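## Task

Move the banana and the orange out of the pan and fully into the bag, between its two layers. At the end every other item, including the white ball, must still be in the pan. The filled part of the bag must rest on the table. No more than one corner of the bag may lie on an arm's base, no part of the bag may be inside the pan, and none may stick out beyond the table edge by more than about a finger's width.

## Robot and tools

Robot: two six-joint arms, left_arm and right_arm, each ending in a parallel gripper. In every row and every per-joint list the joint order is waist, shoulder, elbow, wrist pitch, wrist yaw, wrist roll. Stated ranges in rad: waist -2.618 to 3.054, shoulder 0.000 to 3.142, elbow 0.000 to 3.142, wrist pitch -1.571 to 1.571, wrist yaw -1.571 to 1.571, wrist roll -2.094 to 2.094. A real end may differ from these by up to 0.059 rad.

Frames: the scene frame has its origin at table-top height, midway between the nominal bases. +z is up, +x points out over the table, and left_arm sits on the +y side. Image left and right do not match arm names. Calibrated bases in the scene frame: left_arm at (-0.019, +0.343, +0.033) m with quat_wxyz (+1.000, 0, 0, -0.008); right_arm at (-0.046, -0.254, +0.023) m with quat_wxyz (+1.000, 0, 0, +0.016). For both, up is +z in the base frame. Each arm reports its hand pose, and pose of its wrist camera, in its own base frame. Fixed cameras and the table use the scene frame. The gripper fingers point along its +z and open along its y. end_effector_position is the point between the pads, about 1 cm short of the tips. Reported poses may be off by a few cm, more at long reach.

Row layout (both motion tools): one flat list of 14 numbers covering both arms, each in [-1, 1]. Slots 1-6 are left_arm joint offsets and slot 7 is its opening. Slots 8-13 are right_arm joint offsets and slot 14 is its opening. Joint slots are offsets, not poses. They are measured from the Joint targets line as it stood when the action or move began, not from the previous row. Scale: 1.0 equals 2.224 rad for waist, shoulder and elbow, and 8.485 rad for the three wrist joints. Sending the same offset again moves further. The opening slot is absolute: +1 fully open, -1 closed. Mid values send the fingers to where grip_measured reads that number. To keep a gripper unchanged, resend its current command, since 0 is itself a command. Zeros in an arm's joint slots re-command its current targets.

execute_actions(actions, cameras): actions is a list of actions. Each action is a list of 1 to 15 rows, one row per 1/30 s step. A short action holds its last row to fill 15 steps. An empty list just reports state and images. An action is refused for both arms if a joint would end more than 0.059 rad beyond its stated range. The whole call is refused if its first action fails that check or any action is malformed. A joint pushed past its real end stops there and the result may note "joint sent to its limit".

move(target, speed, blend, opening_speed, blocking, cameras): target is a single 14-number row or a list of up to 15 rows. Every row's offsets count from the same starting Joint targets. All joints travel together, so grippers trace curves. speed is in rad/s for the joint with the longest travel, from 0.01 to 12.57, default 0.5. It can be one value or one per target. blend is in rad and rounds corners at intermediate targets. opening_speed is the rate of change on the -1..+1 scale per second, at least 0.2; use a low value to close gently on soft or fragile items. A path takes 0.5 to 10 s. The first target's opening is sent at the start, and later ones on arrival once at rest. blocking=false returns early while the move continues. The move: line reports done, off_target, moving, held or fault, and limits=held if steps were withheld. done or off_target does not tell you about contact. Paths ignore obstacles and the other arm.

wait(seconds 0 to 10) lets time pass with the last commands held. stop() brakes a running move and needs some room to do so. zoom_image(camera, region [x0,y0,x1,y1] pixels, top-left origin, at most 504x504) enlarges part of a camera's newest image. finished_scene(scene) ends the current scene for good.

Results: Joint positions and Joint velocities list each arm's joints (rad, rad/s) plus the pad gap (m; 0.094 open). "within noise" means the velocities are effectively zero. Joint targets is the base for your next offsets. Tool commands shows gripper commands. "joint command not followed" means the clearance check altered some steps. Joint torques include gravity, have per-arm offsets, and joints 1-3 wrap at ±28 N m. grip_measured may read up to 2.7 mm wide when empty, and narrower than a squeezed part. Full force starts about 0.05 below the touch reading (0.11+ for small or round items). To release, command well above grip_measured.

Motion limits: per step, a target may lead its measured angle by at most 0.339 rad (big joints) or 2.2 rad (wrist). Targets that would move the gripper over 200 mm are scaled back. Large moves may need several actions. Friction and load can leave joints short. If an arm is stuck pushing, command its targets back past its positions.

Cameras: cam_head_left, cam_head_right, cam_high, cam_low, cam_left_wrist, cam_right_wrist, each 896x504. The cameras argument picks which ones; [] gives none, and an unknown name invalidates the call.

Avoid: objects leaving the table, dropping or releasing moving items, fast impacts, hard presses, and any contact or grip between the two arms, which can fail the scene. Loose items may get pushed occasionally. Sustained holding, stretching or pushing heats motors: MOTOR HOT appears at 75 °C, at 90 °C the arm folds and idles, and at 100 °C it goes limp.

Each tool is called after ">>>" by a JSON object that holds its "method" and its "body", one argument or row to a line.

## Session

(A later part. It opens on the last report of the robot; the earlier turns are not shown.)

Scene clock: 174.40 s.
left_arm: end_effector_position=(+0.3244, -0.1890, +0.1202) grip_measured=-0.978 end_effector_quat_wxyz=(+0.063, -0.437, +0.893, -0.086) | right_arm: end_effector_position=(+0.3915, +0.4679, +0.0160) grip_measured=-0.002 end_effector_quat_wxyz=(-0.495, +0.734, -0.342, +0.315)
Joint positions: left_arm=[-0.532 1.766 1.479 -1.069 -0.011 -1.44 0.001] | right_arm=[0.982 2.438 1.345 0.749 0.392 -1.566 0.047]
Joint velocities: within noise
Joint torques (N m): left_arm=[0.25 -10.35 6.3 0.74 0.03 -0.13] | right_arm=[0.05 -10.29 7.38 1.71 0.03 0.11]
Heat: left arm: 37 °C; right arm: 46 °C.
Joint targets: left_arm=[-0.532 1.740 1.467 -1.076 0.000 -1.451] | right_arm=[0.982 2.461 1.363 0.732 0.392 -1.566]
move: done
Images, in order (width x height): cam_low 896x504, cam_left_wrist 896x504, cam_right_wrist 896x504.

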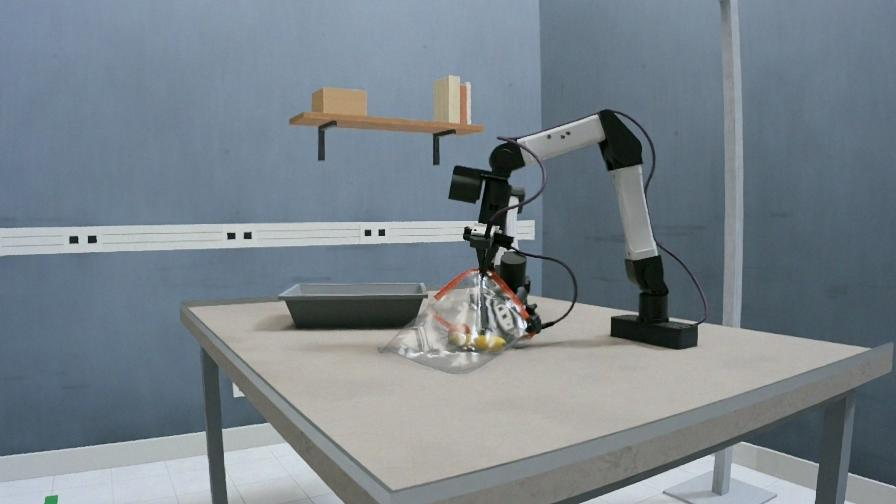

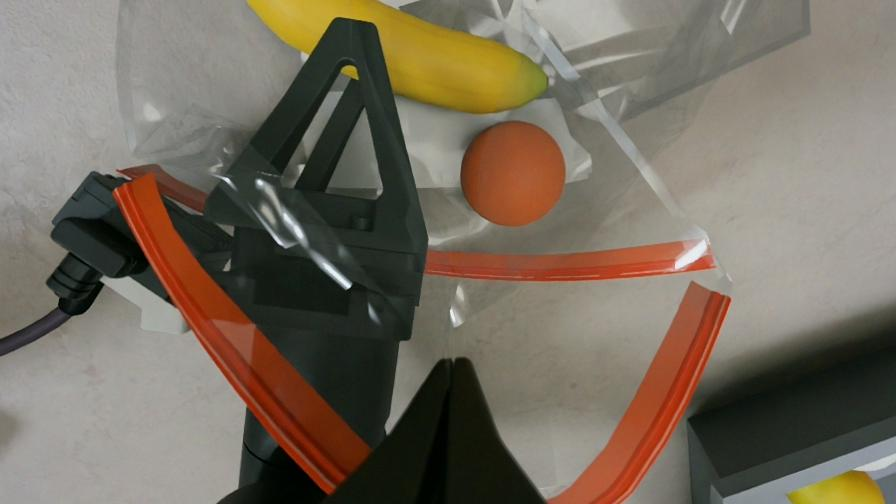

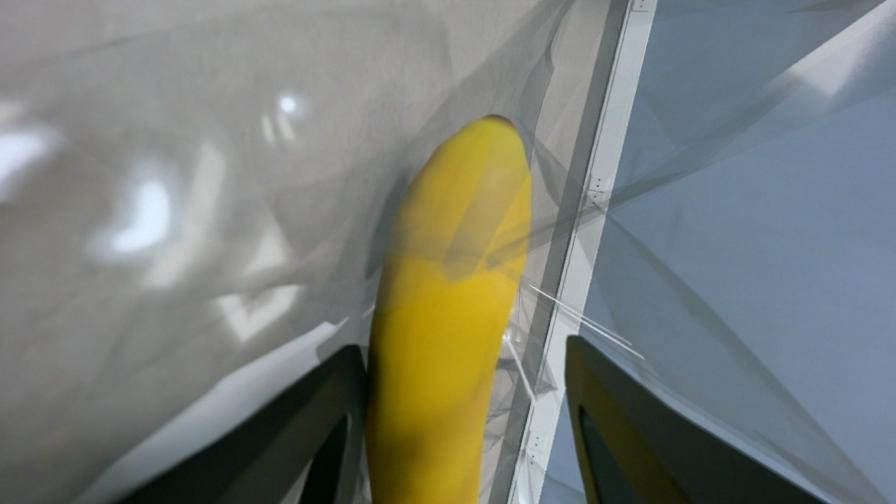

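>>> {"method": "move", "body": {
  "target": [
    [0,0,0,0,0,0,-1,0.0013,-0.068,-0.0868,0.0068,0,0,0.05],
    [0,0,0,0,0,0,-1,0.003,-0.1848,-0.1978,0.005,0,0,0.05],
    [0,0,0,0,0,0,-1,-0.0099,-0.289,-0.369,0.0227,0,0,0.05]
  ],
  "speed": 0.2,
  "blend": 0.05,
  "opening_speed": 0.3,
  "cameras": ["cam_left_wrist","cam_head_left","cam_right_wrist","cam_low"]
}}

Scene clock: 179.43 s.
left_arm: end_effector_position=(+0.3244, -0.1890, +0.1202) grip_measured=-0.978 end_effector_quat_wxyz=(+0.063, -0.437, +0.893, -0.086) | right_arm: end_effector_position=(+0.2976, +0.3162, +0.0537) grip_measured=+0.049 end_effector_quat_wxyz=(-0.467, +0.750, -0.348, +0.315)
Joint positions: left_arm=[-0.532 1.766 1.479 -1.069 -0.011 -1.44 0.001] | right_arm=[0.968 1.855 0.546 0.903 0.392 -1.566 0.049]
Joint velocities: within noise
Joint torques (N m): left_arm=[0.23 -10.35 6.31 0.75 0.03 -0.12] | right_arm=[-0.68 -10.32 4.34 2.08 0.03 0.11]
Heat: left arm: 37 °C; right arm: 48 °C.
Joint targets: left_arm=[-0.532 1.740 1.467 -1.076 0.000 -1.451] | right_arm=[0.960 1.818 0.543 0.925 0.392 -1.566]
move: off_target (right_arm); right_arm: the shoulder is farthest, 0.037 rad from its target
Images, in order (width x height): cam_head_left 896x504, cam_low 896x504, cam_left_wrist 896x504, cam_right_wrist 896x504.

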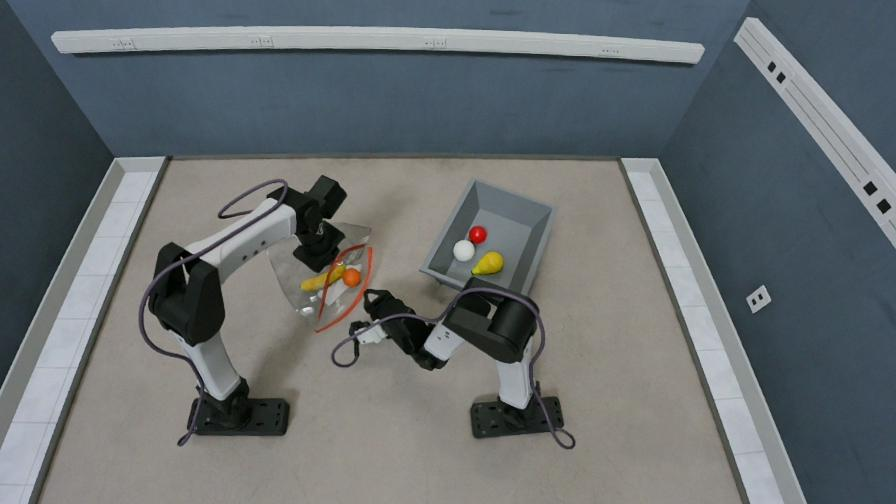

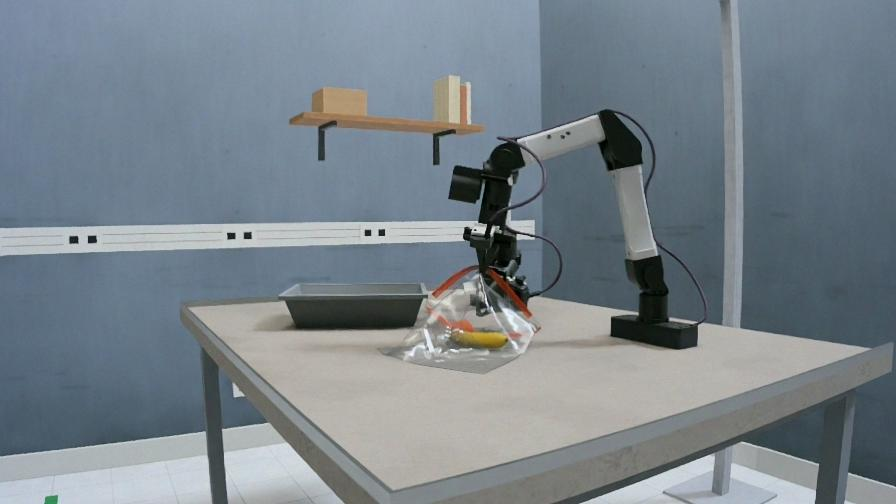

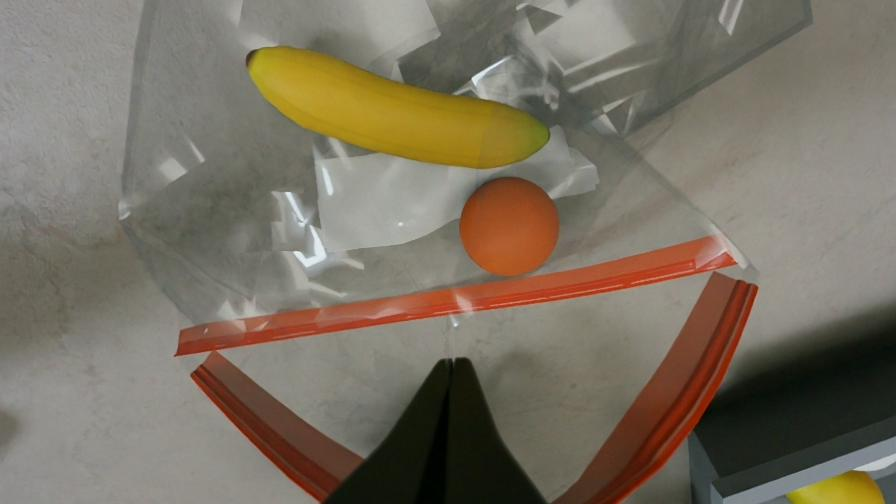

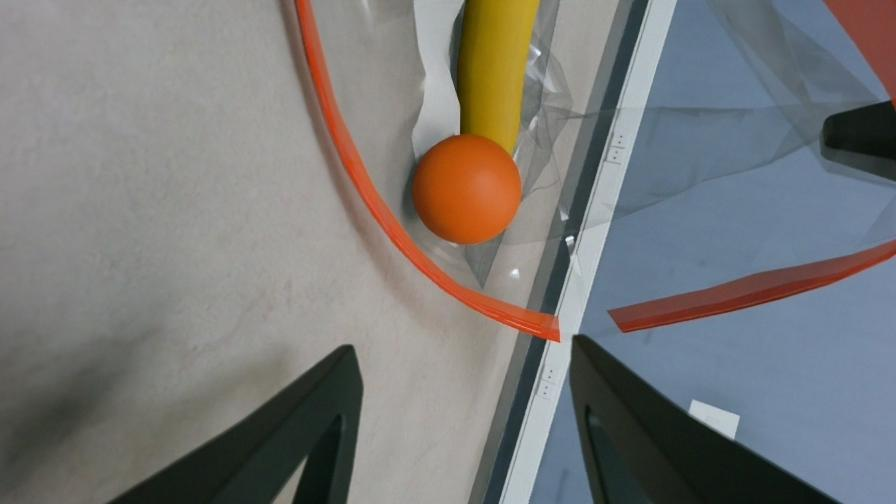

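>>> {"method": "move", "body": {
  "target": [
    [0,0,0,0,0,0,-1,0,-0.3617,0.0962,-0.1494,0,0,0.05],
    [0,0,0,0,0,0,-1,-0.4317,-0.3617,0.0962,-0.1494,-0.0462,0.1846,0.05]
  ],
  "speed": [0.6,0.8],
  "cameras": []
}}

>>> {"method": "move", "body": {
  "target": [
    [0,0.0382,-0.1344,0.0453,0,0,-1,0,0,0,0,0,0,0.05],
    [0,0.0382,-0.1344,0.0453,0,0,0.2,0,0,0,0,0,0,0.05]
  ],
  "speed": 0.25,
  "opening_speed": 0.6,
  "cameras": ["cam_head_left","cam_low","cam_left_wrist"]
}}

Scene clock: 185.00 s.
left_arm: end_effector_position=(+0.3244, -0.1890, +0.1202) grip_measured=-0.978 end_effector_quat_wxyz=(+0.063, -0.437, +0.893, -0.086) | right_arm: end_effector_position=(+0.3316, +0.0004, +0.1773) grip_measured=+0.049 end_effector_quat_wxyz=(+0.447, -0.004, +0.895, -0.005)
Joint positions: left_arm=[-0.532 1.766 1.479 -1.069 -0.011 -1.44 0.001] | right_arm=[0.007 1.026 0.729 -0.347 0.011 -0.008 0.049]
Joint velocities: within noise
Joint torques (N m): left_arm=[0.24 -10.36 6.31 0.74 0.02 -0.13] | right_arm=[-0.61 -3.75 10.11 1.78 -0.13 0.11]
Heat: left arm: 38 °C; right arm: 46 °C.
Joint targets: left_arm=[-0.532 1.740 1.467 -1.076 0.000 -1.451] | right_arm=[0.000 1.014 0.756 -0.343 0.001 0.001]
move: done
No camera images: "cameras" was empty.

Scene clock: 189.37 s.
left_arm: end_effector_position=(+0.3229, -0.1880, +0.0346) grip_measured=+0.198 end_effector_quat_wxyz=(+0.070, -0.436, +0.892, -0.096) | right_arm: end_effector_position=(+0.3316, +0.0005, +0.1773) grip_measured=+0.049 end_effector_quat_wxyz=(+0.447, -0.004, +0.895, -0.005)
Joint positions: left_arm=[-0.532 1.81 1.178 -0.7 -0.011 -1.44 0.056] | right_arm=[0.007 1.026 0.729 -0.347 0.01 -0.007 0.049]
Joint velocities: within noise
Joint torques (N m): left_arm=[0.27 -7.17 6.05 0.97 0.04 -0.12] | right_arm=[-0.64 -3.77 10.09 1.78 -0.11 0.12]
Heat: left arm: 37 °C; right arm: 45 °C.
Joint targets: left_arm=[-0.532 1.825 1.169 -0.692 0.000 -1.451] | right_arm=[0.000 1.014 0.756 -0.343 0.001 0.000]
move: done
Images, in order (width x height): cam_head_left 896x504, cam_low 896x504, cam_left_wrist 896x504.

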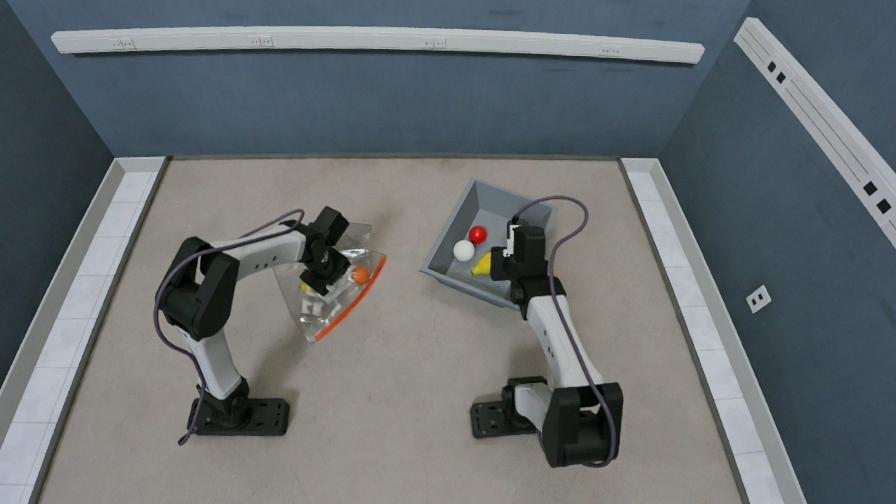

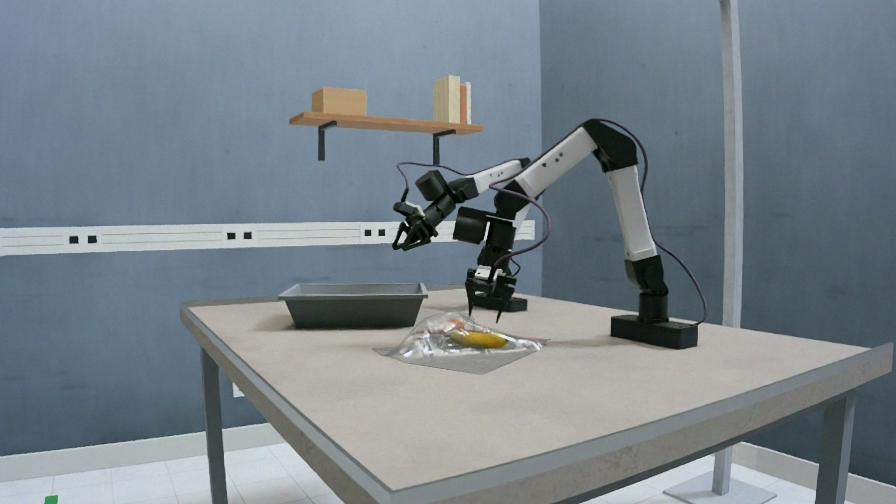

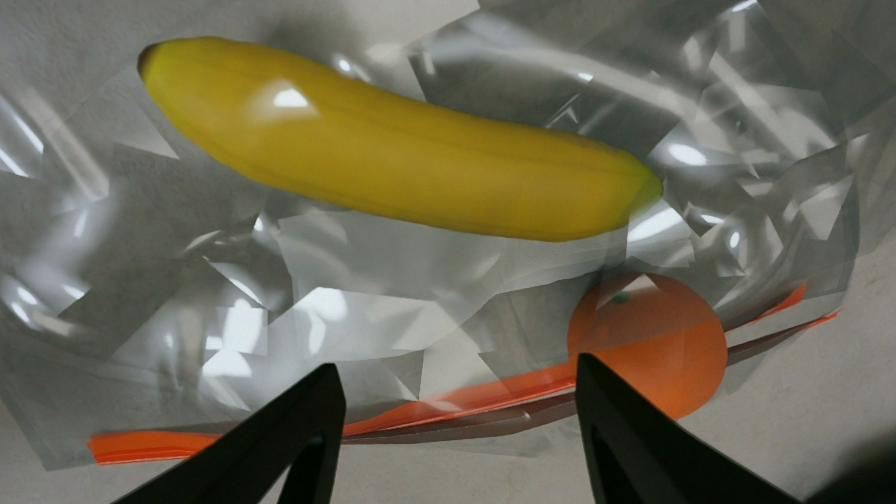

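>>> {"method": "move", "body": {
  "target": [
    [0,-0.05,0.09,-0.0303,0,0,0.2,0,0,0,0,0,0,0.05],
    [0,-0.2,0.09,-0.0303,0,0,0.2,0,0,0,0,0,0,0.05]
  ],
  "speed": 0.35,
  "cameras": ["cam_head_left","cam_low","cam_left_wrist"]
}}

>>> {"method": "zoom_image", "body": {
  "camera": "cam_head_left",
  "region": [250, 210, 450, 350]
}}

Scene clock: 191.77 s.
left_arm: end_effector_position=(+0.3087, -0.1797, +0.2200) grip_measured=+0.198 end_effector_quat_wxyz=(+0.166, -0.421, +0.858, -0.242) | right_arm: end_effector_position=(+0.3316, +0.0005, +0.1773) grip_measured=+0.049 end_effector_quat_wxyz=(+0.447, -0.004, +0.895, -0.004)
Joint positions: left_arm=[-0.532 1.388 1.349 -0.936 -0.011 -1.44 0.056] | right_arm=[0.007 1.026 0.729 -0.347 0.01 -0.007 0.049]
Joint velocities: within noise
Joint torques (N m): left_arm=[0.27 -5.96 9.81 1.47 0.04 -0.11] | right_arm=[-0.61 -3.75 10.11 1.77 -0.11 0.12]
Heat: left arm: 38 °C; right arm: 44 °C.
Joint targets: left_arm=[-0.532 1.380 1.369 -0.949 0.000 -1.451] | right_arm=[0.000 1.014 0.756 -0.343 0.001 0.001]
move: done
Images, in order (width x height): cam_head_left 896x504, cam_low 896x504, cam_left_wrist 896x504.

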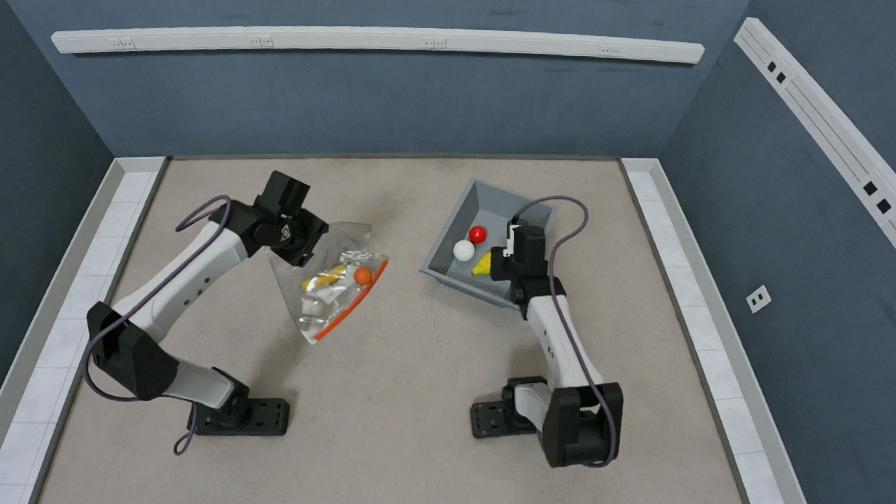

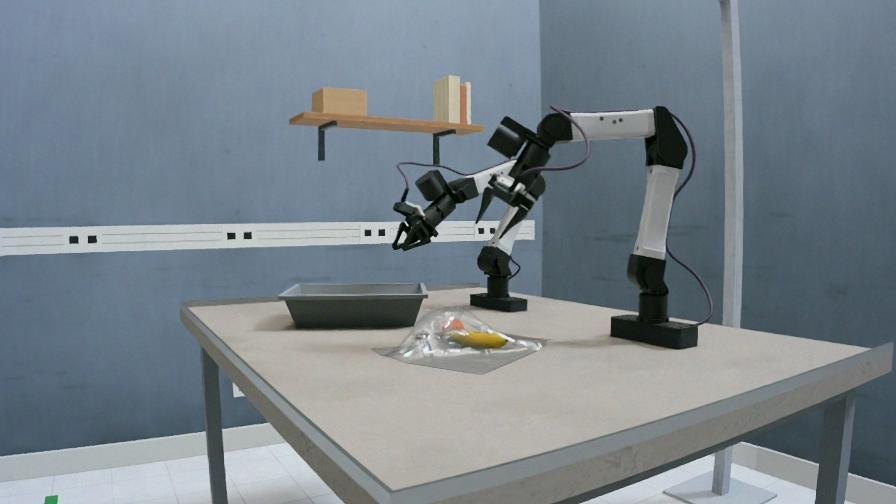

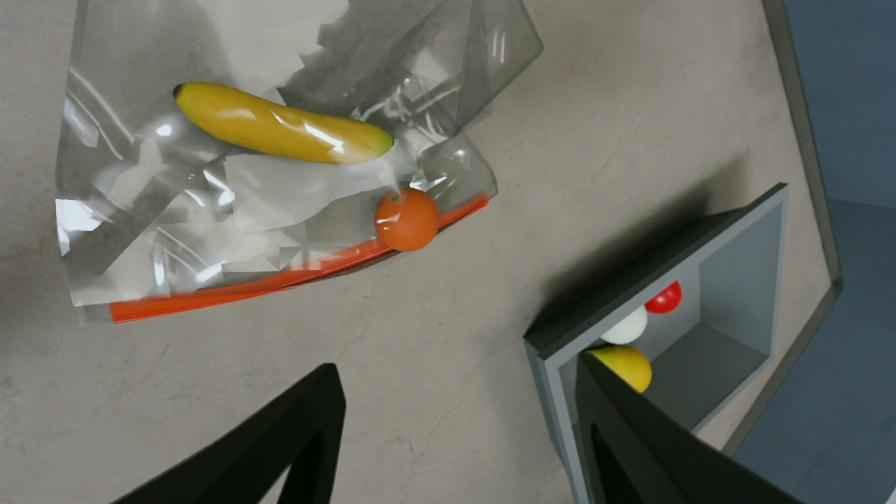

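Scaled by 2.520 from the camera's 896x504 image, which has a finer 1280x720 frame.

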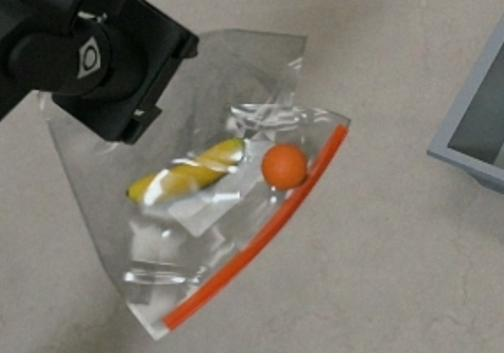

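>>> {"method": "zoom_image", "body": {
  "camera": "cam_left_wrist",
  "region": [280, 120, 560, 300]
}}

>>> {"method": "zoom_image", "body": {
  "camera": "cam_low",
  "region": [360, 290, 560, 390]
}}

Scaled by 1.800 from the camera's 896x504 image, which has a finer 1280x720 frame.

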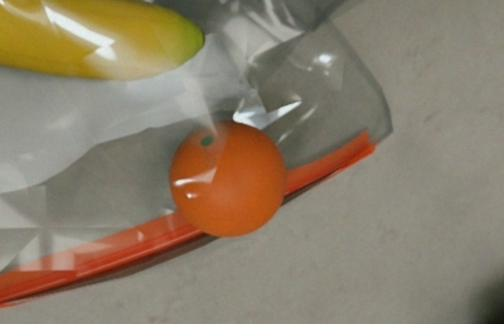

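Scaled by 2.520 from the camera's 896x504 image, which has a finer 1280x720 frame.

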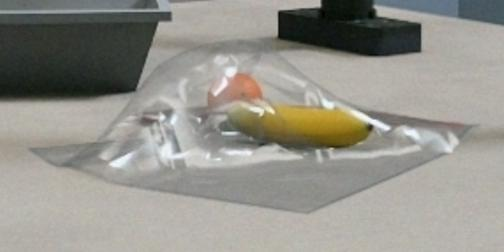

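>>> {"method": "move", "body": {
  "target": [0,0,0,0,0,0,0.2,0.27,0.1,0,0.03,0,0,0.05],
  "speed": 0.7,
  "cameras": ["cam_right_wrist"]
}}

Scene clock: 193.83 s.
left_arm: end_effector_position=(+0.3087, -0.1797, +0.2200) grip_measured=+0.198 end_effector_quat_wxyz=(+0.166, -0.421, +0.858, -0.242) | right_arm: end_effector_position=(+0.3124, +0.2108, +0.1565) grip_measured=+0.049 end_effector_quat_wxyz=(+0.443, -0.262, +0.847, +0.132)
Joint positions: left_arm=[-0.532 1.388 1.349 -0.936 -0.011 -1.44 0.056] | right_arm=[0.596 1.229 0.729 -0.11 0.004 -0.006 0.049]
Joint velocities: within noise
Joint torques (N m): left_arm=[0.28 -5.97 9.83 1.46 0.05 -0.11] | right_arm=[0.49 -3.58 9.98 1.98 -0.06 0.16]
Heat: left arm: 37 °C; right arm: 43 °C.
Joint targets: left_arm=[-0.532 1.380 1.369 -0.949 0.000 -1.451] | right_arm=[0.600 1.236 0.756 -0.088 0.001 0.000]
move: done
Images, in order (width x height): cam_right_wrist 896x504.

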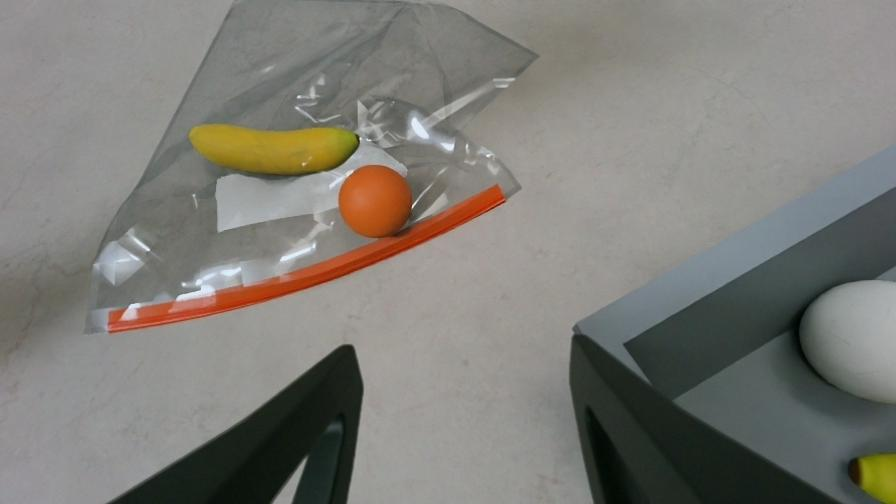

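>>> {"method": "zoom_image", "body": {
  "camera": "cam_right_wrist",
  "region": [280, 120, 540, 290]
}}

Scaled by 1.938 from the camera's 896x504 image, which has a finer 1280x720 frame.

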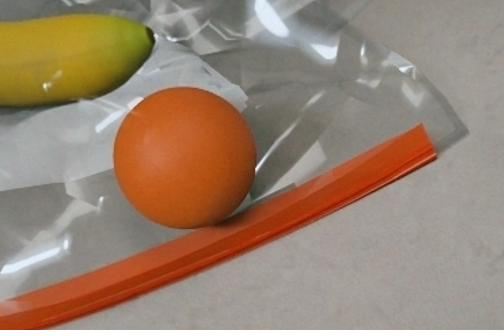

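>>> {"method": "finished_scene", "body": {
  "scene": 2
}}

The scene is finished: the task was done.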